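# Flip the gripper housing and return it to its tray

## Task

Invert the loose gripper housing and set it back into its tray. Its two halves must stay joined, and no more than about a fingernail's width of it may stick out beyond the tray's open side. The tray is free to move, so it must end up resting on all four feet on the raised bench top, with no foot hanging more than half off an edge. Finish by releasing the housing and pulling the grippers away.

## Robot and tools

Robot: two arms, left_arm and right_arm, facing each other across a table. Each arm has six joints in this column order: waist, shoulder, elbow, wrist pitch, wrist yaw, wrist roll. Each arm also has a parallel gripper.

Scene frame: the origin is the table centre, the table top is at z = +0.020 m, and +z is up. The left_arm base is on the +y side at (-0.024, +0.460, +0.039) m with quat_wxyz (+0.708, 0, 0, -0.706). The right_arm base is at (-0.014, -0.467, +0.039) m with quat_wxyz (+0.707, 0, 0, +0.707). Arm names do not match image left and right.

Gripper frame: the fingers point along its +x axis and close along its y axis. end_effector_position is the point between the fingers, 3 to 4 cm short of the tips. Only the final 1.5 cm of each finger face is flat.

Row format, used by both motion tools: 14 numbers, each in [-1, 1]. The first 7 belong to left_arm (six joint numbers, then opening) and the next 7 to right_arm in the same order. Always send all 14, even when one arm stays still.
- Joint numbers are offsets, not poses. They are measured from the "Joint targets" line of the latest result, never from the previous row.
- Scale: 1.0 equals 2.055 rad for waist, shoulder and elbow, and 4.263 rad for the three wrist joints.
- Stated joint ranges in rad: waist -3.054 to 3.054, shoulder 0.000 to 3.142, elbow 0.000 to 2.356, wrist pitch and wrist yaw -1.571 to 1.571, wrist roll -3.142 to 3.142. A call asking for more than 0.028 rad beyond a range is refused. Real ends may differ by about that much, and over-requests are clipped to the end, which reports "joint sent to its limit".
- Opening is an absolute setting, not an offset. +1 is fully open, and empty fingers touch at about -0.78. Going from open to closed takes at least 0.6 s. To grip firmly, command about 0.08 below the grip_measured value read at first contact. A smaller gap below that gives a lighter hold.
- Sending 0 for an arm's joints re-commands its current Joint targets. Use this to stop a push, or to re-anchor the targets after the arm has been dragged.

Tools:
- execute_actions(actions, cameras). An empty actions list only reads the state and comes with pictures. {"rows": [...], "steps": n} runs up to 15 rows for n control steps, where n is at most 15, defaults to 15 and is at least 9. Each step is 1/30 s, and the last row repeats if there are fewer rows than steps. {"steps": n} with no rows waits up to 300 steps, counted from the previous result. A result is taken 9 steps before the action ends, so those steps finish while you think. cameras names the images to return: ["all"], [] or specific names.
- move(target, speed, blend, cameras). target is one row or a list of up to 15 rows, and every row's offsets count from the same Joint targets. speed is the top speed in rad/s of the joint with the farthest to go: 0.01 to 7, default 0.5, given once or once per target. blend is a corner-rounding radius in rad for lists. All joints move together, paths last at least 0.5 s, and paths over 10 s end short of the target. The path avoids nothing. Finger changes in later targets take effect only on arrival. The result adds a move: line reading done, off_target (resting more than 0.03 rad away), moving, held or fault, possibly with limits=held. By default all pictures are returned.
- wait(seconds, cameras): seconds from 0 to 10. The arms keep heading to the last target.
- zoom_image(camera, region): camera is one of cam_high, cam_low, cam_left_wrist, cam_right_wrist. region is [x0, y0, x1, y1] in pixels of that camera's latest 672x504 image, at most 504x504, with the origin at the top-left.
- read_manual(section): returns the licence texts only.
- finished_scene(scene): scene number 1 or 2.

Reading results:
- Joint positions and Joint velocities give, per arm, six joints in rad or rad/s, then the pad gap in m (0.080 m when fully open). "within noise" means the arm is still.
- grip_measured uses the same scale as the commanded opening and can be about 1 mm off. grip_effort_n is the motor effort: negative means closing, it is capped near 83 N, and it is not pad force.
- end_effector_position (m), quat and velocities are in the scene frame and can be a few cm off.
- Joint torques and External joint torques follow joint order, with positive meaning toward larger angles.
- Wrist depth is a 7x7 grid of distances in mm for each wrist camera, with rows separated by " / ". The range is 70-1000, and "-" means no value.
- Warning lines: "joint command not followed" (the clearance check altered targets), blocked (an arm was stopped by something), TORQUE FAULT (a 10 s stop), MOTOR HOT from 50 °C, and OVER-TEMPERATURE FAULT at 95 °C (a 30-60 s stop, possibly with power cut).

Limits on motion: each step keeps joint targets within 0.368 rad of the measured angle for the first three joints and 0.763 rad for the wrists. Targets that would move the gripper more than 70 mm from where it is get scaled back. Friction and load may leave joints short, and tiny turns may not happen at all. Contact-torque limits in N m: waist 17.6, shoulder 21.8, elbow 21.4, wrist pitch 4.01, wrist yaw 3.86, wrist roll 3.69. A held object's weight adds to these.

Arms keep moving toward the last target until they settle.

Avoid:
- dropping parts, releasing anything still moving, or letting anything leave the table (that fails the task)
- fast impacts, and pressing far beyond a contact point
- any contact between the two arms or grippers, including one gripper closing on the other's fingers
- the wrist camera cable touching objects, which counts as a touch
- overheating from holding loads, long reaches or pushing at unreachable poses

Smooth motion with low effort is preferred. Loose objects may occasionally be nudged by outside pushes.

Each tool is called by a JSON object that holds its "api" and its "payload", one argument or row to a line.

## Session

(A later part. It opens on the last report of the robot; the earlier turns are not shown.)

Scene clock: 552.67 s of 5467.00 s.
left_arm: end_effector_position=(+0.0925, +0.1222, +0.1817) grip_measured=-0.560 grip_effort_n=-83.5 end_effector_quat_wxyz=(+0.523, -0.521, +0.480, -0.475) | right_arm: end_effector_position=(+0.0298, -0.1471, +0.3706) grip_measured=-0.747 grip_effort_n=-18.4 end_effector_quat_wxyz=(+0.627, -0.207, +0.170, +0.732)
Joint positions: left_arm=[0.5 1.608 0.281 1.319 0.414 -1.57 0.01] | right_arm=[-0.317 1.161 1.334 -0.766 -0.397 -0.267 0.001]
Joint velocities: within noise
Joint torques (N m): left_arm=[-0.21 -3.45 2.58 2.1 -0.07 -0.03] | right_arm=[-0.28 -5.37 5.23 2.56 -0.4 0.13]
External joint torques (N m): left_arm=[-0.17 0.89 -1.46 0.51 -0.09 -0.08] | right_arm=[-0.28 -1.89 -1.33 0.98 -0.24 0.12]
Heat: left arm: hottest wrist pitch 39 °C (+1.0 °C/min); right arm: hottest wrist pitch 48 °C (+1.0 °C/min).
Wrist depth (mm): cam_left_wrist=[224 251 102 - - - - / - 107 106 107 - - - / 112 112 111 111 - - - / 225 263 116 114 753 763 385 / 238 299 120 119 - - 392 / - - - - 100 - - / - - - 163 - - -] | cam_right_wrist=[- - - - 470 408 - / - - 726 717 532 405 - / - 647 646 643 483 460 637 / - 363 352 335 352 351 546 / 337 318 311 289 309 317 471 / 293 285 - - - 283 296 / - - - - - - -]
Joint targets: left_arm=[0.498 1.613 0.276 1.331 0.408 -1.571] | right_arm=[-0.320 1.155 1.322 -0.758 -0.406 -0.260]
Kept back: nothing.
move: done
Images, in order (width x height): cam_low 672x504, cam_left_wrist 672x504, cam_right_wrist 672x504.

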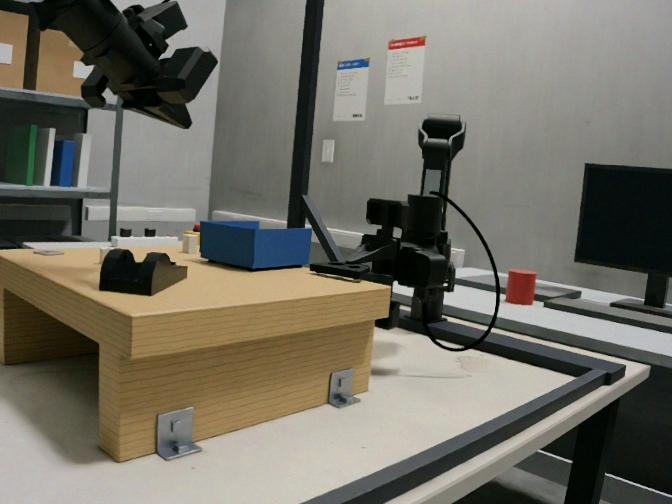

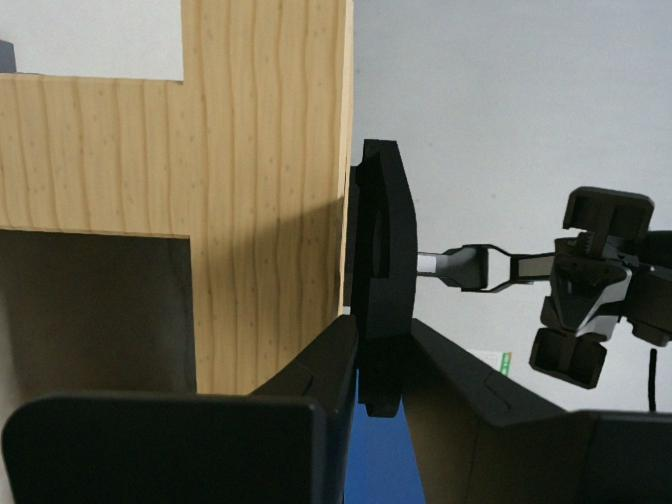

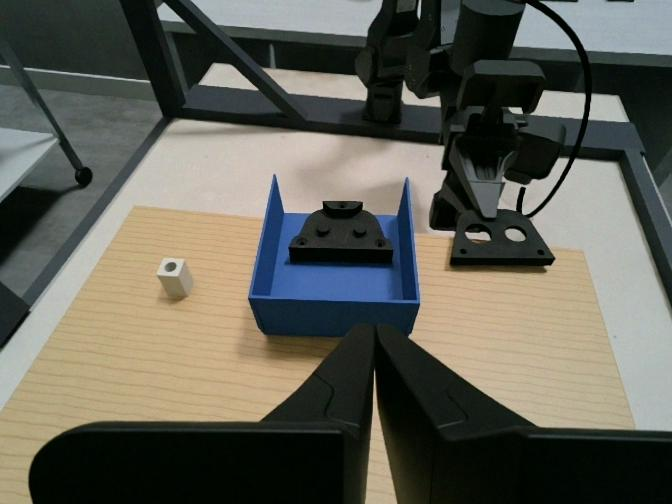

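{"api": "move", "payload": {
  "target": [0,0.0146,-0.0034,0.0089,0,0,-0.585,0,0,0,0,0,0,-0.75],
  "speed": 0.1,
  "cameras": ["cam_right_wrist","cam_low"]
}}

{"api": "zoom_image", "payload": {
  "camera": "cam_low",
  "region": [290, 230, 410, 320]
}}

Scene clock: 554.83 s of 5467.00 s.
left_arm: end_effector_position=(+0.0924, +0.1224, +0.1790) grip_measured=-0.560 grip_effort_n=-83.5 end_effector_quat_wxyz=(+0.522, -0.522, +0.477, -0.477) | right_arm: end_effector_position=(+0.0298, -0.1471, +0.3706) grip_measured=-0.747 grip_effort_n=-18.4 end_effector_quat_wxyz=(+0.627, -0.207, +0.170, +0.732)
Joint positions: left_arm=[0.5 1.636 0.276 1.36 0.414 -1.57 0.01] | right_arm=[-0.317 1.161 1.334 -0.766 -0.397 -0.267 0.001]
Joint velocities: within noise
Joint torques (N m): left_arm=[-0.21 -3.3 2.33 1.94 -0.08 -0.03] | right_arm=[-0.28 -5.36 5.24 2.57 -0.39 0.12]
External joint torques (N m): left_arm=[-0.22 1.08 -1.58 0.34 -0.07 -0.08] | right_arm=[-0.28 -1.89 -1.31 0.98 -0.24 0.12]
Heat: left arm: hottest wrist pitch 39 °C (+1.0 °C/min); right arm: hottest wrist pitch 48 °C (+1.0 °C/min).
Wrist depth (mm): cam_left_wrist=[223 264 102 - - - - / - 108 106 106 - - - / 112 112 111 111 - - - / 221 259 116 114 759 762 389 / 233 298 120 119 - - 392 / - 299 - - 100 - - / - - - - - - -] | cam_right_wrist=[- - - - 474 407 980 / - - 737 718 507 408 - / - 647 642 643 481 453 632 / - 364 355 335 351 350 547 / 336 321 312 288 310 316 471 / 292 285 - - - 282 295 / - - - - - - -]
Joint targets: left_arm=[0.498 1.643 0.269 1.369 0.408 -1.571] | right_arm=[-0.320 1.155 1.322 -0.758 -0.406 -0.260]
Kept back: nothing.
move: done
Images, in order (width x height): cam_low 672x504, cam_right_wrist 672x504.

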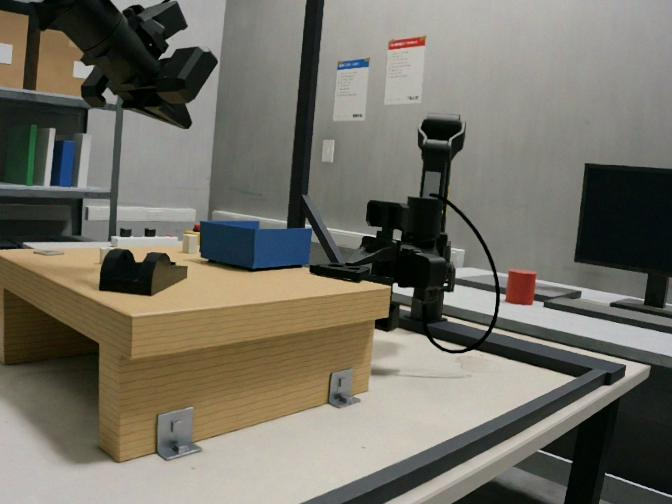

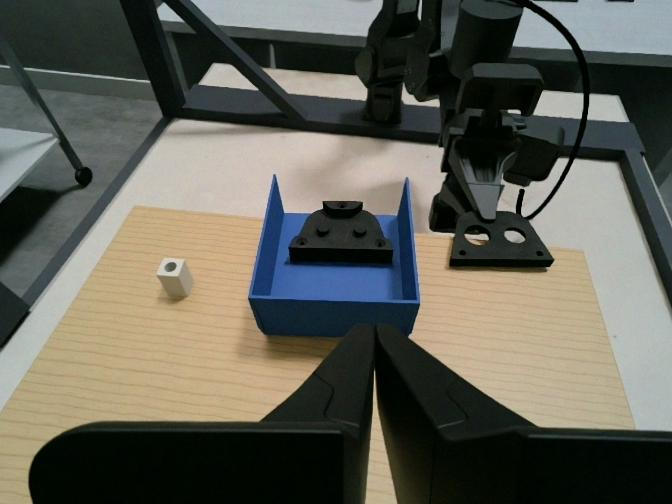

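Scaled by 4.200 from the camera's 672x504 image, which has a finer 960x720 frame.

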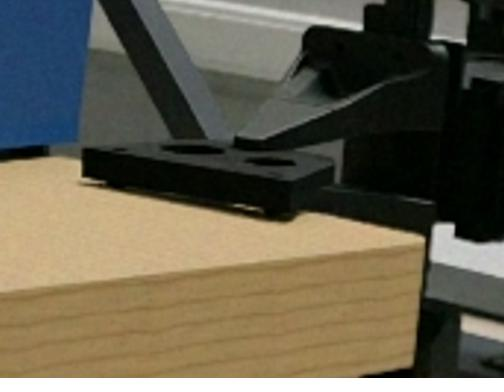

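{"api": "move", "payload": {
  "target": [0,0.0068,-0.0015,0.0040,0,0,-0.585,0,0,0,0,0,0,-0.75],
  "speed": 0.05,
  "cameras": ["cam_low"]
}}

{"api": "zoom_image", "payload": {
  "camera": "cam_low",
  "region": [290, 230, 410, 320]
}}

Scene clock: 555.93 s of 5467.00 s.
left_arm: end_effector_position=(+0.0924, +0.1225, +0.1780) grip_measured=-0.560 grip_effort_n=-83.5 end_effector_quat_wxyz=(+0.521, -0.522, +0.476, -0.478) | right_arm: end_effector_position=(+0.0298, -0.1471, +0.3706) grip_measured=-0.747 grip_effort_n=-18.4 end_effector_quat_wxyz=(+0.627, -0.207, +0.170, +0.732)
Joint positions: left_arm=[0.5 1.648 0.273 1.379 0.414 -1.571 0.01] | right_arm=[-0.317 1.161 1.334 -0.766 -0.397 -0.267 0.001]
Joint velocities: within noise
Joint torques (N m): left_arm=[-0.2 -3.16 2.2 1.84 -0.07 -0.01] | right_arm=[-0.28 -5.36 5.25 2.56 -0.39 0.12]
External joint torques (N m): left_arm=[-0.22 1.27 -1.69 0.23 -0.07 -0.06] | right_arm=[-0.29 -2.03 -1.18 1.02 -0.24 0.12]
Heat: left arm: hottest wrist pitch 39 °C (+1.0 °C/min); right arm: hottest wrist pitch 48 °C (+1.0 °C/min).
Wrist depth (mm): cam_left_wrist=[224 265 102 - - - - / - 107 106 106 - - - / 112 111 110 111 - - - / 222 117 116 114 767 731 385 / 234 299 119 119 - - 397 / - 298 - - 100 - - / - - - - - - -] | cam_right_wrist=[- - - - 473 410 981 / - - 734 716 511 410 - / - 651 649 639 483 454 635 / - 364 356 336 350 352 547 / 335 320 310 288 310 316 468 / 292 285 - - - 282 294 / - - - - - - -]
Joint targets: left_arm=[0.498 1.657 0.266 1.386 0.408 -1.571] | right_arm=[-0.320 1.155 1.322 -0.758 -0.406 -0.260]
Kept back: nothing.
move: done
Images, in order (width x height): cam_low 672x504.

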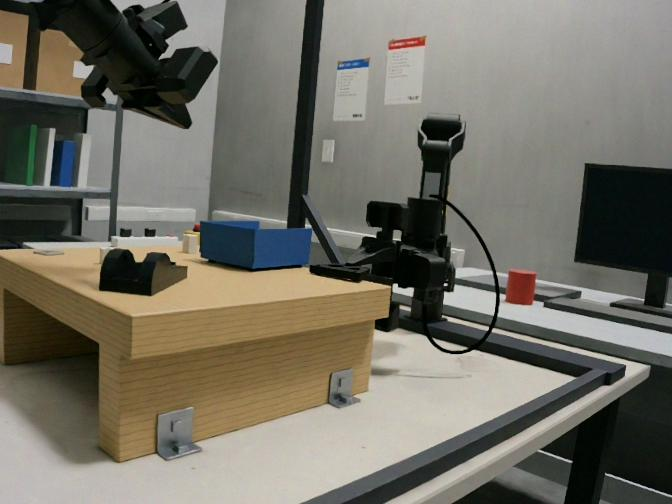

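Scaled by 4.200 from the camera's 672x504 image, which has a finer 960x720 frame.

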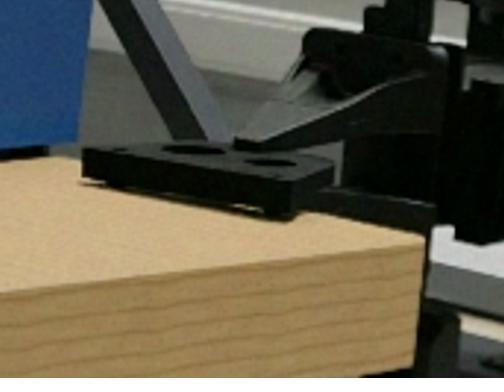

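{"api": "move", "payload": {
  "target": [0,0.0063,-0.0015,0.0040,0,0,-0.585,0,0,0,0,0,0,-0.75],
  "speed": 0.05,
  "cameras": ["cam_low", "cam_right_wrist"]
}}

{"api": "zoom_image", "payload": {
  "camera": "cam_low",
  "region": [290, 230, 410, 320]
}}

{"api": "zoom_image", "payload": {
  "camera": "cam_right_wrist",
  "region": [420, 190, 580, 290]
}}

Scene clock: 557.37 s of 5467.00 s.
left_arm: end_effector_position=(+0.0923, +0.1226, +0.1771) grip_measured=-0.560 grip_effort_n=-83.5 end_effector_quat_wxyz=(+0.521, -0.523, +0.475, -0.480) | right_arm: end_effector_position=(+0.0298, -0.1471, +0.3706) grip_measured=-0.747 grip_effort_n=-18.4 end_effector_quat_wxyz=(+0.627, -0.207, +0.170, +0.732)
Joint positions: left_arm=[0.5 1.66 0.271 1.397 0.414 -1.571 0.01] | right_arm=[-0.317 1.161 1.334 -0.766 -0.397 -0.267 0.001]
Joint velocities: within noise
Joint torques (N m): left_arm=[-0.21 -3.07 2.08 1.71 -0.08 -0.01] | right_arm=[-0.28 -5.36 5.24 2.57 -0.39 0.12]
External joint torques (N m): left_arm=[-0.25 1.33 -1.67 0.13 -0.07 -0.06] | right_arm=[-0.28 -1.88 -1.28 1 -0.24 0.12]
Heat: left arm: hottest wrist pitch 39 °C (+0.0 °C/min); right arm: hottest wrist pitch 48 °C (+1.0 °C/min).
Wrist depth (mm): cam_left_wrist=[224 265 102 - - - - / - 107 106 106 - - - / 111 111 110 111 - - - / 221 117 116 115 755 729 396 / 235 300 120 119 - - 397 / - 301 - - 100 - - / - - - - - - -] | cam_right_wrist=[- - - - 479 947 972 / - - 730 714 506 411 - / - 645 645 643 483 443 641 / - 365 354 336 353 350 548 / 336 320 312 288 308 315 471 / 291 284 - - - 282 295 / - - - - - - -]
Joint targets: left_arm=[0.498 1.670 0.262 1.404 0.408 -1.571] | right_arm=[-0.320 1.155 1.322 -0.758 -0.406 -0.260]
Kept back: nothing.
move: done
Images, in order (width x height): cam_low 672x504, cam_right_wrist 672x504.

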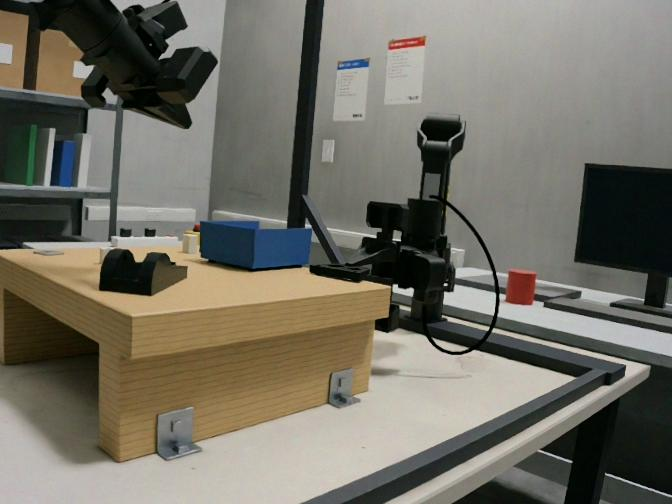

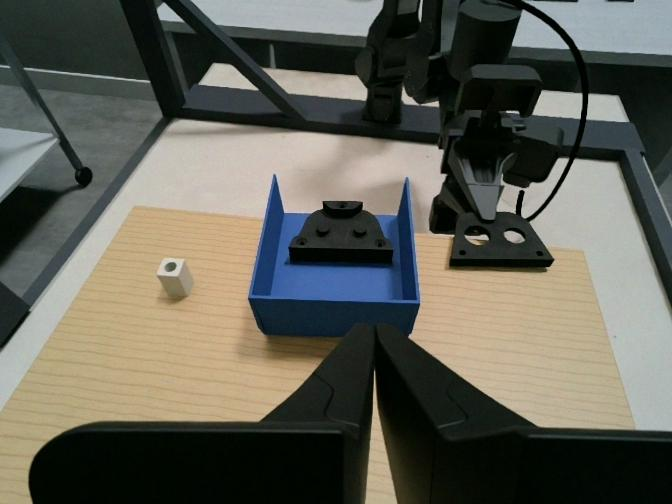

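Scaled by 4.200 from the camera's 672x504 image, which has a finer 960x720 frame.

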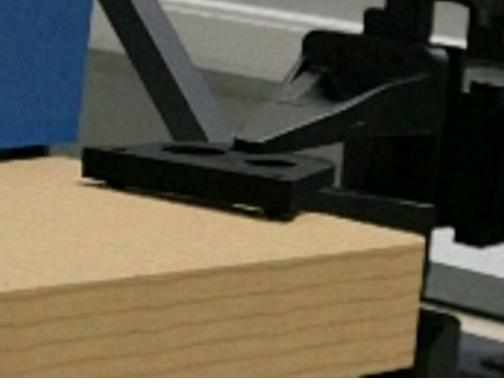

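Scaled by 3.150 from the camera's 672x504 image, which has a finer 960x720 frame.

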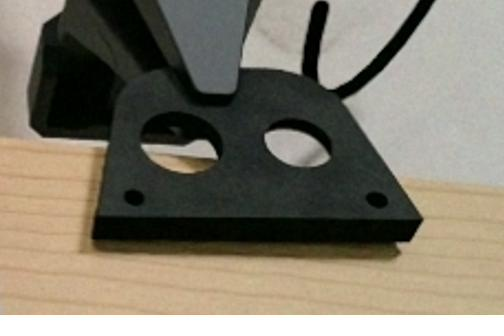

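{"api": "zoom_image", "payload": {
  "camera": "cam_right_wrist",
  "region": [284, 195, 404, 275]
}}

{"api": "zoom_image", "payload": {
  "camera": "cam_right_wrist",
  "region": [440, 195, 560, 275]
}}

Scaled by 4.200 from the camera's 672x504 image, which has a finer 960x720 frame.

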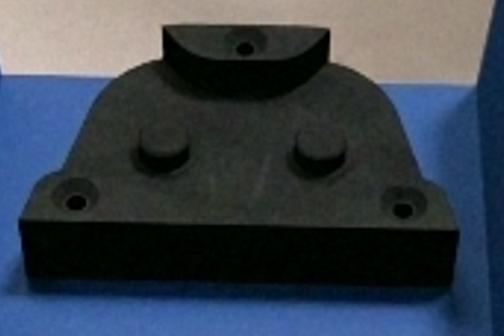

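Scaled by 4.200 from the camera's 672x504 image, which has a finer 960x720 frame.

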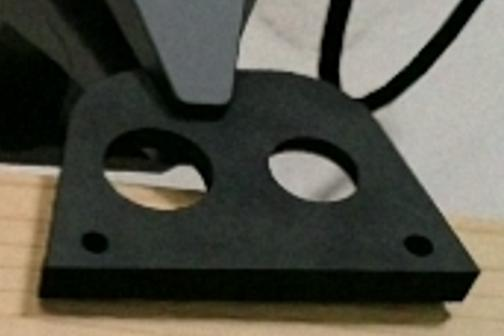

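{"api": "zoom_image", "payload": {
  "camera": "cam_low",
  "region": [300, 250, 380, 300]
}}

Scaled by 6.300 from the camera's 672x504 image, which has a finer 960x720 frame.

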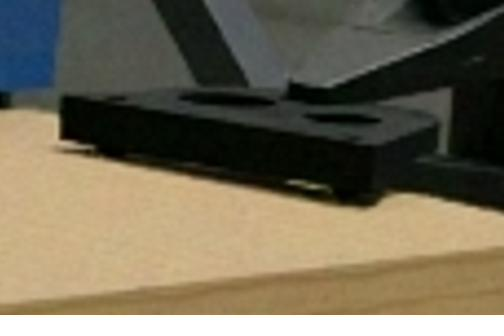

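{"api": "execute_actions", "payload": {
  "actions": [
    {"rows":[[0,0,0,0,0,0,-0.575,0,0,0,0,0,0,-0.75],[0,0,0,0,0,0,-0.567,0,0,0,0,0,0,-0.75],[0,0,0,0,0,0,-0.559,0,0,0,0,0,0,-0.75],[0,0,0,0,0,0,-0.551,0,0,0,0,0,0,-0.75],[0,0,0,0,0,0,-0.544,0,0,0,0,0,0,-0.75],[0,0,0,0,0,0,-0.537,0,0,0,0,0,0,-0.75],[0,0,0,0,0,0,-0.530,0,0,0,0,0,0,-0.75],[0,0,0,0,0,0,-0.523,0,0,0,0,0,0,-0.75],[0,0,0,0,0,0,-0.516,0,0,0,0,0,0,-0.75],[0,0,0,0,0,0,-0.509,0,0,0,0,0,0,-0.75],[0,0,0,0,0,0,-0.502,0,0,0,0,0,0,-0.75],[0,0,0,0,0,0,-0.495,0,0,0,0,0,0,-0.75],[0,0,0,0,0,0,-0.488,0,0,0,0,0,0,-0.75],[0,0,0,0,0,0,-0.481,0,0,0,0,0,0,-0.75],[0,0,0,0,0,0,-0.474,0,0,0,0,0,0,-0.75]]}
  ]
}}

{"api": "execute_actions", "payload": {
  "actions": [
    {"rows":[[0,0,0,0,0,0,-0.467,0,0,0,0,0,0,-0.75],[0,0,0,0,0,0,-0.459,0,0,0,0,0,0,-0.75],[0,0,0,0,0,0,-0.451,0,0,0,0,0,0,-0.75],[0,0,0,0,0,0,-0.443,0,0,0,0,0,0,-0.75],[0,0,0,0,0,0,-0.435,0,0,0,0,0,0,-0.75],[0,0,0,0,0,0,-0.427,0,0,0,0,0,0,-0.75],[0,0,0,0,0,0,-0.419,0,0,0,0,0,0,-0.75],[0,0,0,0,0,0,-0.411,0,0,0,0,0,0,-0.75],[0,0,0,0,0,0,-0.403,0,0,0,0,0,0,-0.75],[0,0,0,0,0,0,-0.395,0,0,0,0,0,0,-0.75],[0,0,0,0,0,0,-0.387,0,0,0,0,0,0,-0.75],[0,0,0,0,0,0,-0.379,0,0,0,0,0,0,-0.75],[0,0,0,0,0,0,-0.371,0,0,0,0,0,0,-0.75],[0,0,0,0,0,0,-0.363,0,0,0,0,0,0,-0.75],[0,0,0,0,0,0,-0.355,0,0,0,0,0,0,-0.75]]}
  ]
}}

{"api": "wait", "payload": {
  "seconds": 0.3,
  "cameras": ["cam_low","cam_right_wrist","cam_left_wrist"]
}}

{"api": "zoom_image", "payload": {
  "camera": "cam_low",
  "region": [300, 250, 380, 300]
}}

Scene clock: 573.17 s of 5467.00 s.
left_arm: end_effector_position=(+0.0923, +0.1226, +0.1772) grip_measured=-0.545 grip_effort_n=-31.4 end_effector_quat_wxyz=(+0.521, -0.523, +0.474, -0.480) end_effector_velocity=(-0.001, +0.001, -0.003) end_effector_angular_velocity=(+0.010, +0.013, +0.005) | right_arm: end_effector_position=(+0.0298, -0.1471, +0.3706) grip_measured=-0.747 grip_effort_n=-18.4 end_effector_quat_wxyz=(+0.627, -0.207, +0.170, +0.732)
Joint positions: left_arm=[0.5 1.661 0.271 1.399 0.414 -1.571 0.01] | right_arm=[-0.317 1.161 1.334 -0.766 -0.397 -0.267 0.001]
Joint velocities: left_arm=[-0.002 -0.002 -0.007 -0.007 -0.007 -0.007 0.007] | right_arm=[within noise]
Joint torques (N m): left_arm=[-0.23 -3.14 2.11 1.71 -0.07 -0.01] | right_arm=[-0.29 -5.37 5.24 2.57 -0.4 0.12]
External joint torques (N m): left_arm=[-0.21 1.26 -1.63 0.13 -0.07 -0.06] | right_arm=[-0.3 -1.8 -1.35 0.99 -0.24 0.12]
Heat: left arm: hottest wrist pitch 40 °C (+0.0 °C/min); right arm: hottest wrist pitch 48 °C (+1.0 °C/min).
Wrist depth (mm): cam_left_wrist=[224 265 102 - - - - / - 107 106 106 - - - / 111 111 110 111 - - - / 221 117 116 115 747 709 391 / 234 301 119 119 - - 398 / - 301 - - 90 - - / - - - - - - -] | cam_right_wrist=[- - - - 477 933 986 / - - 739 711 504 409 - / - 645 641 637 478 444 636 / - 364 353 336 350 351 545 / 336 320 311 289 309 318 468 / 291 284 - - - 282 295 / - - - - - - -]
Joint targets: left_arm=[0.498 1.670 0.263 1.404 0.408 -1.571] | right_arm=[-0.320 1.155 1.322 -0.758 -0.406 -0.260]
Steps of this call (1-468: nothing new was sent; 469-474: this action's first 6). Readings (joint positions of left_arm | right_arm):
469: [0.500 1.660 0.271 1.399 0.414 -1.571] | [-0.317 1.161 1.334 -0.766 -0.397 -0.267]
470: [0.500 1.660 0.271 1.399 0.414 -1.571] | [-0.317 1.161 1.334 -0.766 -0.397 -0.267]
472: [0.500 1.660 0.271 1.399 0.414 -1.571] | [-0.317 1.161 1.334 -0.766 -0.397 -0.267]
474: the state above

Scene clock: 573.67 s of 5467.00 s.
left_arm: end_effector_position=(+0.0923, +0.1230, +0.1748) grip_measured=-0.449 grip_effort_n=13.3 end_effector_quat_wxyz=(+0.522, -0.522, +0.477, -0.477) end_effector_velocity=(+0.000, +0.000, -0.001) end_effector_angular_velocity=(+0.004, +0.025, +0.005) | right_arm: end_effector_position=(+0.0298, -0.1471, +0.3706) grip_measured=-0.747 grip_effort_n=-18.4 end_effector_quat_wxyz=(+0.627, -0.207, +0.170, +0.732)
Joint positions: left_arm=[0.5 1.665 0.268 1.397 0.412 -1.571 0.015] | right_arm=[-0.317 1.161 1.334 -0.766 -0.397 -0.267 0.001]
Joint velocities: left_arm=[-0.002 -0.002 -0.002 -0.007 -0.007 -0.022 0.011] | right_arm=[within noise]
Joint torques (N m): left_arm=[-0.22 -3.55 2.32 1.7 -0.07 -0.01] | right_arm=[-0.28 -5.35 5.24 2.56 -0.39 0.12]
External joint torques (N m): left_arm=[-0.24 0.82 -1.36 0.13 -0.07 -0.06] | right_arm=[-0.28 -1.84 -1.31 0.99 -0.24 0.12]
Heat: left arm: hottest wrist pitch 40 °C (+0.0 °C/min); right arm: hottest wrist pitch 48 °C (+1.0 °C/min).
Wrist depth (mm): cam_left_wrist=[217 272 103 101 - - - / - 109 107 107 - - - / 113 113 111 111 - - - / 225 266 117 115 751 761 389 / 227 307 121 120 - - 394 / - 294 - - 96 - - / - - - 157 - - -] | cam_right_wrist=[- - - - 480 942 971 / - - 731 710 506 417 - / - 644 649 640 448 441 636 / - 365 354 337 352 351 544 / 336 321 311 289 309 315 466 / 291 286 - - - 283 295 / - - - - - - -]
Joint targets: left_arm=[0.498 1.670 0.263 1.404 0.408 -1.571] | right_arm=[-0.320 1.155 1.322 -0.758 -0.406 -0.260]
Steps of this call (1-9: your previous action's last 9; 10-15: this action's first 6). Readings (joint positions of left_arm | right_arm):
10: [0.500 1.664 0.268 1.397 0.412 -1.571] | [-0.317 1.161 1.334 -0.766 -0.397 -0.267]
11: [0.500 1.665 0.268 1.397 0.412 -1.571] | [-0.317 1.161 1.334 -0.766 -0.397 -0.267]
13: [0.500 1.665 0.268 1.397 0.412 -1.571] | [-0.317 1.161 1.334 -0.766 -0.397 -0.267]
15: the state above

Scene clock: 574.27 s of 5467.00 s.
left_arm: end_effector_position=(+0.0923, +0.1230, +0.1748) grip_measured=-0.359 grip_effort_n=13.3 end_effector_quat_wxyz=(+0.522, -0.522, +0.477, -0.477) | right_arm: end_effector_position=(+0.0298, -0.1471, +0.3706) grip_measured=-0.747 grip_effort_n=-18.4 end_effector_quat_wxyz=(+0.627, -0.207, +0.170, +0.732)
Joint positions: left_arm=[0.5 1.665 0.268 1.397 0.412 -1.571 0.019] | right_arm=[-0.317 1.161 1.334 -0.766 -0.397 -0.267 0.001]
Joint velocities: within noise
Joint torques (N m): left_arm=[-0.22 -3.53 2.32 1.7 -0.08 -0.01] | right_arm=[-0.28 -5.35 5.23 2.56 -0.39 0.12]
External joint torques (N m): left_arm=[-0.22 0.88 -1.4 0.12 -0.07 -0.05] | right_arm=[-0.29 -1.95 -1.21 1.01 -0.24 0.12]
Heat: left arm: hottest wrist pitch 40 °C (+0.0 °C/min); right arm: hottest wrist pitch 48 °C (+1.0 °C/min).
Wrist depth (mm): cam_left_wrist=[217 268 103 101 - - - / - 108 107 106 - - - / 113 112 111 111 - - - / 226 267 117 114 767 754 387 / 227 306 120 119 - - 393 / - 293 - - 93 - - / - - - 157 152 - -] | cam_right_wrist=[- - - - 480 948 976 / - - 733 712 507 415 - / - 649 642 645 470 442 641 / - 364 354 335 351 351 549 / 336 319 310 289 310 316 469 / 292 286 - - - 282 295 / - - - - - - -]
Joint targets: left_arm=[0.498 1.670 0.263 1.404 0.408 -1.571] | right_arm=[-0.320 1.155 1.322 -0.758 -0.406 -0.260]
Steps of this call (1-9: your previous action's last 9; 10-15: toward your last target; 16-18: nothing new was sent). Readings (joint positions of left_arm | right_arm):
1: [0.500 1.665 0.268 1.397 0.412 -1.571] | [-0.317 1.161 1.334 -0.766 -0.397 -0.267]
2: [0.500 1.665 0.268 1.397 0.412 -1.571] | [-0.317 1.161 1.334 -0.766 -0.397 -0.267]
4: [0.500 1.665 0.268 1.397 0.412 -1.571] | [-0.317 1.161 1.334 -0.766 -0.397 -0.267]
8: [0.500 1.665 0.268 1.397 0.412 -1.571] | [-0.317 1.161 1.334 -0.766 -0.397 -0.267]
18: the state above
All arms were judged still, so your last target was given up. Each gripper or tool keeps its last command.
Images, in order (width x height): cam_low 672x504, cam_left_wrist 672x504, cam_right_wrist 672x504.

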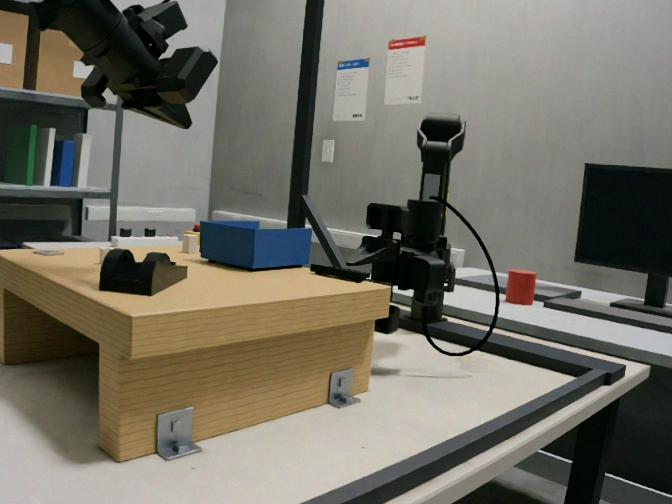

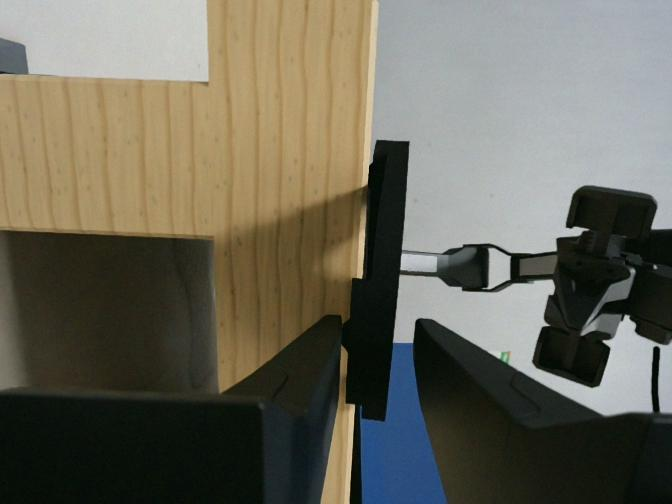

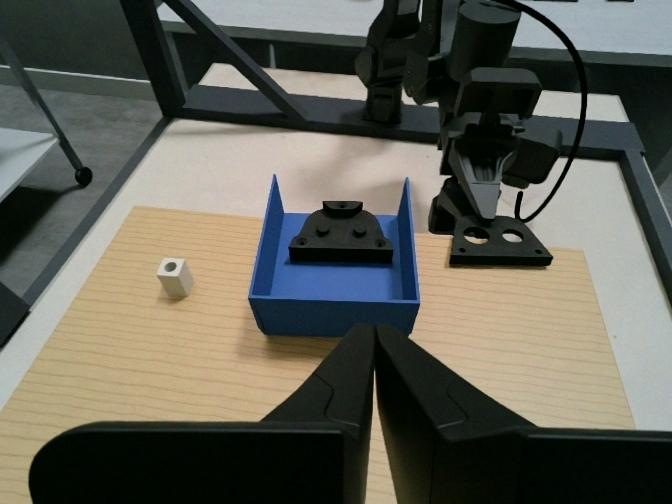

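Scaled by 6.300 from the camera's 672x504 image, which has a finer 960x720 frame.

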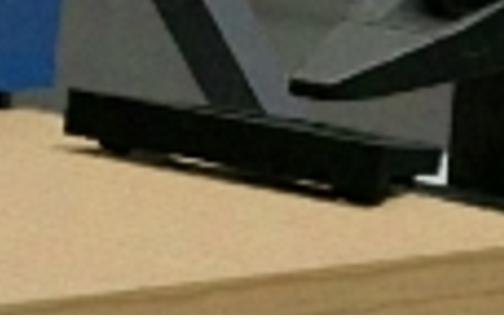

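{"api": "execute_actions", "payload": {
  "actions": [
    {"rows":[[0,0,0,0,0,0,-0.347,0,0,0,0,0,0,-0.75],[0,0,0,0,0,0,-0.339,0,0,0,0,0,0,-0.75],[0,0,0,0,0,0,-0.331,0,0,0,0,0,0,-0.75],[0,0,0,0,0,0,-0.323,0,0,0,0,0,0,-0.75],[0,0,0,0,0,0,-0.315,0,0,0,0,0,0,-0.75],[0,0,0,0,0,0,-0.307,0,0,0,0,0,0,-0.75],[0,0,0,0,0,0,-0.299,0,0,0,0,0,0,-0.75],[0,0,0,0,0,0,-0.291,0,0,0,0,0,0,-0.75],[0,0,0,0,0,0,-0.283,0,0,0,0,0,0,-0.75],[0,0,0,0,0,0,-0.275,0,0,0,0,0,0,-0.75],[0,0,0,0,0,0,-0.267,0,0,0,0,0,0,-0.75],[0,0,0,0,0,0,-0.259,0,0,0,0,0,0,-0.75],[0,0,0,0,0,0,-0.251,0,0,0,0,0,0,-0.75],[0,0,0,0,0,0,-0.243,0,0,0,0,0,0,-0.75],[0,0,0,0,0,0,-0.235,0,0,0,0,0,0,-0.75]]}
  ]
}}

{"api": "wait", "payload": {
  "seconds": 0.4,
  "cameras": ["cam_low","cam_left_wrist"]
}}

{"api": "zoom_image", "payload": {
  "camera": "cam_low",
  "region": [300, 250, 380, 300]
}}

{"api": "zoom_image", "payload": {
  "camera": "cam_left_wrist",
  "region": [300, 120, 480, 440]
}}

Scene clock: 575.47 s of 5467.00 s.
left_arm: end_effector_position=(+0.0923, +0.1230, +0.1748) grip_measured=-0.328 grip_effort_n=13.3 end_effector_quat_wxyz=(+0.522, -0.522, +0.477, -0.477) end_effector_velocity=(+0.000, +0.000, -0.003) end_effector_angular_velocity=(+0.016, +0.001, +0.015) | right_arm: end_effector_position=(+0.0298, -0.1471, +0.3706) grip_measured=-0.747 grip_effort_n=-18.4 end_effector_quat_wxyz=(+0.627, -0.207, +0.170, +0.732)
Joint positions: left_arm=[0.5 1.665 0.268 1.397 0.412 -1.571 0.02] | right_arm=[-0.317 1.161 1.334 -0.766 -0.397 -0.267 0.001]
Joint velocities: left_arm=[-0.007 -0.007 -0.002 -0.022 -0.022 0.007 0.009] | right_arm=[within noise]
Joint torques (N m): left_arm=[-0.22 -3.53 2.31 1.7 -0.07 0] | right_arm=[-0.29 -5.35 5.25 2.56 -0.4 0.12]
External joint torques (N m): left_arm=[-0.2 0.88 -1.41 0.12 -0.08 -0.05] | right_arm=[-0.27 -1.96 -1.22 1 -0.25 0.12]
Heat: left arm: hottest wrist pitch 40 °C (+0.0 °C/min); right arm: hottest wrist pitch 48 °C (+1.0 °C/min).
Wrist depth (mm): cam_left_wrist=[217 271 102 101 - - - / - 108 107 107 - - - / 113 112 111 111 - - - / 226 266 116 115 773 758 389 / 227 306 120 119 - - 395 / - 294 - 107 87 - - / - - - 137 152 - -] | cam_right_wrist=[- - - - 477 951 969 / - - 738 714 509 417 - / - 645 647 647 471 442 639 / - 364 351 337 351 350 548 / 335 319 311 289 309 316 468 / 292 285 - - - 282 295 / - - - - - - -]
Joint targets: left_arm=[0.498 1.670 0.263 1.404 0.408 -1.571] | right_arm=[-0.320 1.155 1.322 -0.758 -0.406 -0.260]
Steps of this call (1-30: nothing new was sent; 31-36: this action's first 6). Readings (joint positions of left_arm | right_arm):
31: [0.500 1.665 0.268 1.397 0.412 -1.571] | [-0.317 1.161 1.334 -0.766 -0.397 -0.267]
32: [0.500 1.665 0.268 1.397 0.412 -1.571] | [-0.317 1.161 1.334 -0.766 -0.397 -0.267]
34: [0.500 1.665 0.268 1.397 0.412 -1.571] | [-0.317 1.161 1.334 -0.766 -0.397 -0.267]
36: the state above

Scene clock: 576.17 s of 5467.00 s.
left_arm: end_effector_position=(+0.0923, +0.1230, +0.1748) grip_measured=-0.239 grip_effort_n=13.3 end_effector_quat_wxyz=(+0.522, -0.522, +0.477, -0.477) | right_arm: end_effector_position=(+0.0298, -0.1471, +0.3706) grip_measured=-0.747 grip_effort_n=-18.4 end_effector_quat_wxyz=(+0.627, -0.207, +0.170, +0.732)
Joint positions: left_arm=[0.5 1.665 0.268 1.397 0.412 -1.571 0.024] | right_arm=[-0.317 1.161 1.334 -0.766 -0.397 -0.267 0.001]
Joint velocities: within noise
Joint torques (N m): left_arm=[-0.21 -3.53 2.32 1.7 -0.07 -0.01] | right_arm=[-0.28 -5.36 5.24 2.56 -0.39 0.12]
External joint torques (N m): left_arm=[-0.19 0.94 -1.44 0.09 -0.08 -0.06] | right_arm=[-0.29 -1.89 -1.26 1 -0.24 0.12]
Heat: left arm: hottest wrist pitch 40 °C (+0.0 °C/min); right arm: hottest wrist pitch 48 °C (+1.0 °C/min).
Wrist depth (mm): cam_left_wrist=[217 270 102 101 - - - / - 108 107 106 - - - / 112 112 111 111 - - - / 226 266 117 114 788 763 392 / 228 310 120 - - - 393 / - - - 115 102 - - / - - - 136 157 - -] | cam_right_wrist=[- - - - 479 951 981 / - - 730 710 510 413 - / - 644 645 643 601 437 638 / - 363 354 334 353 349 548 / 338 320 311 290 309 316 472 / 292 285 - - - 283 294 / - - - - - - -]
Joint targets: left_arm=[0.498 1.670 0.263 1.404 0.408 -1.571] | right_arm=[-0.320 1.155 1.322 -0.758 -0.406 -0.260]
Steps of this call (1-9: your previous action's last 9; 10-15: toward your last target; 16-21: nothing new was sent). Readings (joint positions of left_arm | right_arm):
1: [0.500 1.665 0.268 1.397 0.412 -1.571] | [-0.317 1.161 1.334 -0.766 -0.397 -0.267]
2: [0.500 1.665 0.268 1.397 0.412 -1.571] | [-0.317 1.161 1.334 -0.766 -0.397 -0.267]
4: [0.500 1.665 0.268 1.397 0.412 -1.571] | [-0.317 1.161 1.334 -0.766 -0.397 -0.267]
8: [0.500 1.665 0.268 1.397 0.412 -1.571] | [-0.317 1.161 1.334 -0.766 -0.397 -0.267]
21: the state above
All arms were judged still, so your last target was given up. Each gripper or tool keeps its last command.
Images, in order (width x height): cam_low 672x504, cam_left_wrist 672x504.

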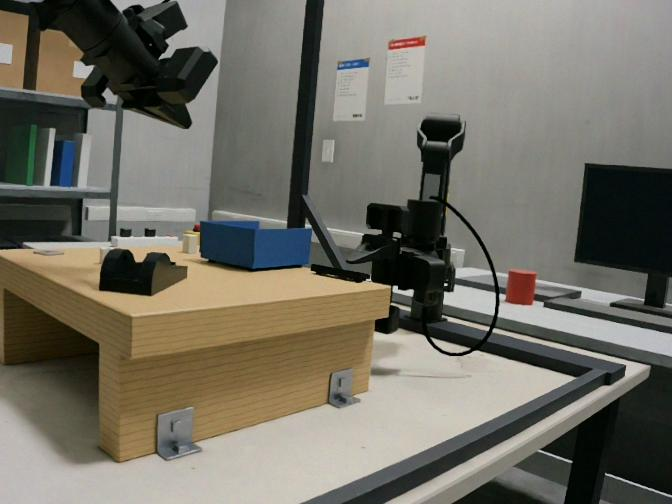

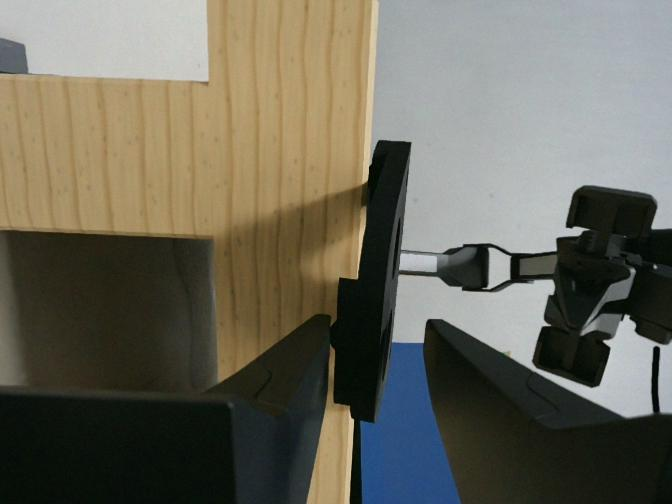

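Scaled by 6.300 from the camera's 672x504 image, which has a finer 960x720 frame.

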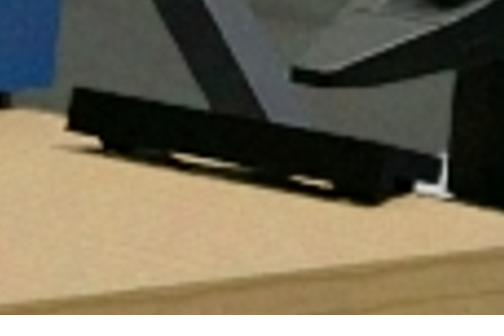

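Scaled by 1.575 from the camera's 672x504 image, which has a finer 960x720 frame.

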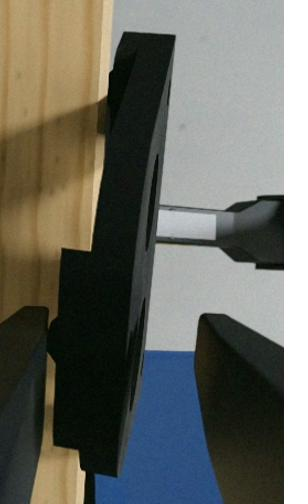

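{"api": "execute_actions", "payload": {
  "actions": [
    {"rows":[[0,0,0,0,0,0,-0.227,0,0,0,0,0,0,-0.75],[0,0,0,0,0,0,-0.219,0,0,0,0,0,0,-0.75],[0,0,0,0,0,0,-0.211,0,0,0,0,0,0,-0.75],[0,0,0,0,0,0,-0.203,0,0,0,0,0,0,-0.75],[0,0,0,0,0,0,-0.195,0,0,0,0,0,0,-0.75],[0,0,0,0,0,0,-0.187,0,0,0,0,0,0,-0.75],[0,0,0,0,0,0,-0.179,0,0,0,0,0,0,-0.75],[0,0,0,0,0,0,-0.171,0,0,0,0,0,0,-0.75],[0,0,0,0,0,0,-0.163,0,0,0,0,0,0,-0.75],[0,0,0,0,0,0,-0.155,0,0,0,0,0,0,-0.75],[0,0,0,0,0,0,-0.147,0,0,0,0,0,0,-0.75],[0,0,0,0,0,0,-0.139,0,0,0,0,0,0,-0.75],[0,0,0,0,0,0,-0.131,0,0,0,0,0,0,-0.75],[0,0,0,0,0,0,-0.123,0,0,0,0,0,0,-0.75],[0,0,0,0,0,0,-0.115,0,0,0,0,0,0,-0.75]]}
  ]
}}

{"api": "wait", "payload": {
  "seconds": 0.4,
  "cameras": ["cam_low","cam_left_wrist","cam_right_wrist"]
}}

{"api": "zoom_image", "payload": {
  "camera": "cam_low",
  "region": [300, 250, 380, 300]
}}

{"api": "zoom_image", "payload": {
  "camera": "cam_left_wrist",
  "region": [280, 120, 460, 440]
}}

Scene clock: 577.47 s of 5467.00 s.
left_arm: end_effector_position=(+0.0923, +0.1230, +0.1748) grip_measured=-0.208 grip_effort_n=13.3 end_effector_quat_wxyz=(+0.522, -0.522, +0.477, -0.477) end_effector_velocity=(+0.000, +0.000, -0.001) end_effector_angular_velocity=(+0.007, -0.004, +0.005) | right_arm: end_effector_position=(+0.0298, -0.1471, +0.3706) grip_measured=-0.747 grip_effort_n=-18.4 end_effector_quat_wxyz=(+0.627, -0.207, +0.170, +0.732)
Joint positions: left_arm=[0.5 1.665 0.268 1.397 0.412 -1.571 0.026] | right_arm=[-0.317 1.161 1.334 -0.766 -0.397 -0.267 0.001]
Joint velocities: left_arm=[-0.002 -0.002 -0.002 -0.007 -0.007 0.007 0.01] | right_arm=[within noise]
Joint torques (N m): left_arm=[-0.2 -3.53 2.32 1.7 -0.08 -0.01] | right_arm=[-0.28 -5.37 5.24 2.57 -0.39 0.12]
External joint torques (N m): left_arm=[-0.18 0.88 -1.42 0.12 -0.08 -0.06] | right_arm=[-0.27 -1.99 -1.21 1.02 -0.25 0.12]
Heat: left arm: hottest wrist pitch 40 °C (+0.0 °C/min); right arm: hottest wrist pitch 48 °C (+1.0 °C/min).
Wrist depth (mm): cam_left_wrist=[217 272 103 101 - - - / - 108 107 106 - - - / 112 112 111 111 - - - / 225 268 116 114 767 761 387 / 228 308 120 - - - 395 / - - - 106 104 - - / - - - 136 164 - -] | cam_right_wrist=[- - - - 479 944 970 / - - 731 712 512 412 - / - 646 641 637 601 439 634 / - 364 353 336 350 350 546 / 336 319 310 288 309 317 468 / 292 285 - - - 283 294 / - - - - - - -]
Joint targets: left_arm=[0.498 1.670 0.263 1.404 0.408 -1.571] | right_arm=[-0.320 1.155 1.322 -0.758 -0.406 -0.260]
Steps of this call (1-33: nothing new was sent; 34-39: this action's first 6). Readings (joint positions of left_arm | right_arm):
34: [0.500 1.665 0.268 1.397 0.412 -1.571] | [-0.317 1.161 1.334 -0.766 -0.397 -0.267]
35: [0.500 1.665 0.268 1.397 0.412 -1.571] | [-0.317 1.161 1.334 -0.766 -0.397 -0.267]
37: [0.500 1.665 0.268 1.397 0.412 -1.571] | [-0.317 1.161 1.334 -0.766 -0.397 -0.267]
39: the state above

Scene clock: 578.17 s of 5467.00 s.
left_arm: end_effector_position=(+0.0921, +0.1230, +0.1748) grip_measured=-0.119 grip_effort_n=13.3 end_effector_quat_wxyz=(+0.521, -0.522, +0.477, -0.477) | right_arm: end_effector_position=(+0.0298, -0.1471, +0.3706) grip_measured=-0.747 grip_effort_n=-18.4 end_effector_quat_wxyz=(+0.627, -0.207, +0.170, +0.732)
Joint positions: left_arm=[0.5 1.665 0.268 1.397 0.414 -1.571 0.03] | right_arm=[-0.317 1.161 1.334 -0.766 -0.397 -0.267 0.001]
Joint velocities: within noise
Joint torques (N m): left_arm=[-0.22 -3.53 2.32 1.7 -0.08 -0.01] | right_arm=[-0.28 -5.35 5.24 2.57 -0.4 0.13]
External joint torques (N m): left_arm=[-0.21 0.9 -1.42 0.11 -0.08 -0.06] | right_arm=[-0.28 -1.9 -1.29 0.99 -0.25 0.12]
Heat: left arm: hottest wrist pitch 40 °C (+0.0 °C/min); right arm: hottest wrist pitch 48 °C (+1.0 °C/min).
Wrist depth (mm): cam_left_wrist=[218 270 102 101 - - - / - 108 107 106 - - - / 112 112 112 111 - - - / 226 266 116 98 776 761 386 / 228 309 120 - - - 393 / - - - 105 184 - - / - - - 135 163 - -] | cam_right_wrist=[- - - - 478 956 981 / - - 730 712 512 382 - / - 652 637 640 598 443 647 / - 365 352 335 351 349 547 / 337 320 311 289 310 316 468 / 291 284 - - - 282 295 / - - - - - - -]
Joint targets: left_arm=[0.498 1.670 0.263 1.404 0.408 -1.571] | right_arm=[-0.320 1.155 1.322 -0.758 -0.406 -0.260]
Steps of this call (1-9: your previous action's last 9; 10-15: toward your last target; 16-21: nothing new was sent). Readings (joint positions of left_arm | right_arm):
1: [0.500 1.665 0.268 1.397 0.412 -1.571] | [-0.317 1.161 1.334 -0.766 -0.397 -0.267]
2: [0.500 1.665 0.268 1.397 0.412 -1.571] | [-0.317 1.161 1.334 -0.766 -0.397 -0.267]
4: [0.500 1.665 0.268 1.397 0.412 -1.571] | [-0.317 1.161 1.334 -0.766 -0.397 -0.267]
8: [0.500 1.665 0.268 1.397 0.412 -1.571] | [-0.317 1.161 1.334 -0.766 -0.397 -0.267]
21: the state above
All arms were judged still, so your last target was given up. Each gripper or tool keeps its last command.
Images, in order (width x height): cam_low 672x504, cam_left_wrist 672x504, cam_right_wrist 672x504.

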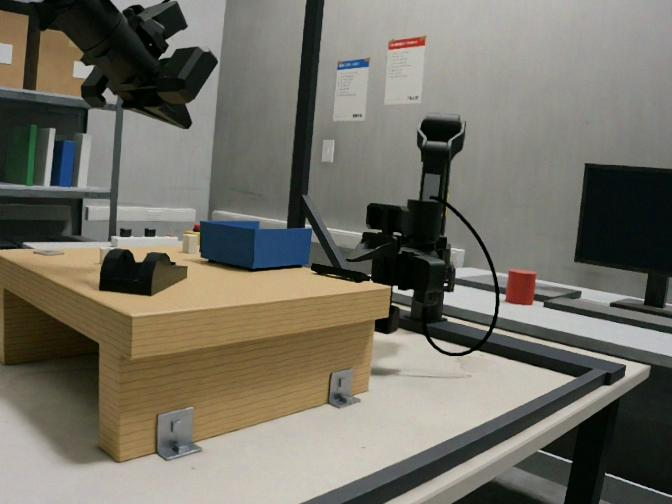

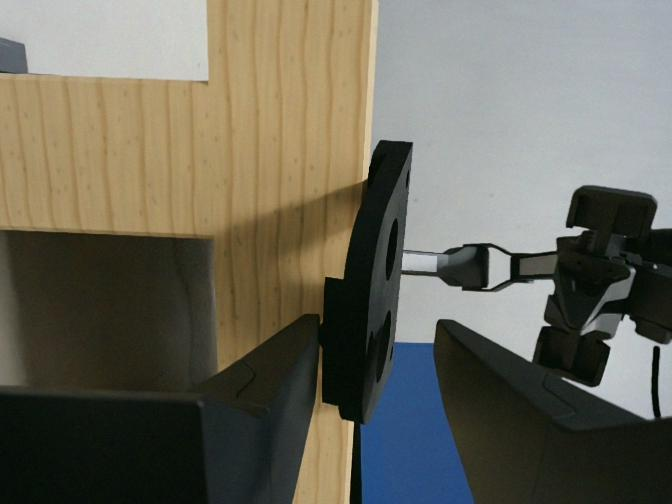

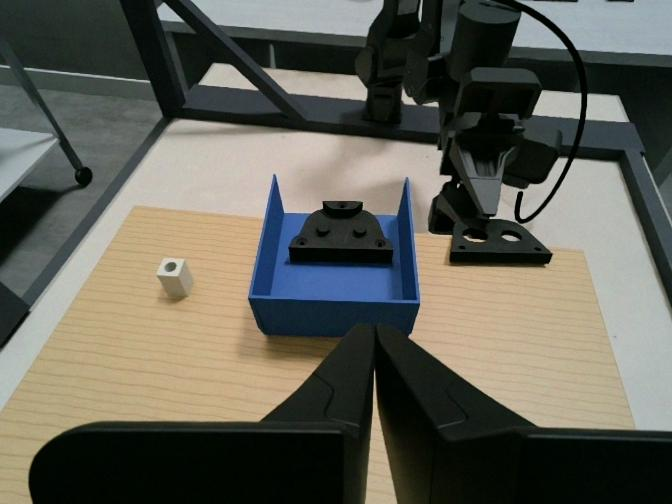

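Scaled by 6.300 from the camera's 672x504 image, which has a finer 960x720 frame.

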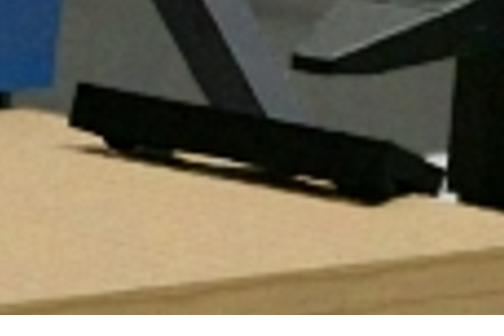

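Scaled by 1.575 from the camera's 672x504 image, which has a finer 960x720 frame.

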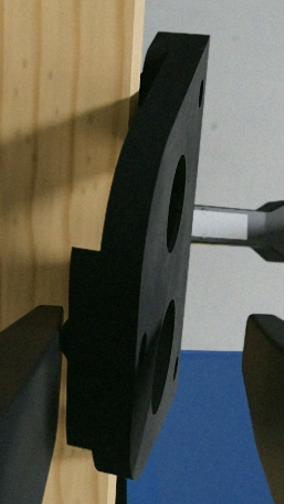

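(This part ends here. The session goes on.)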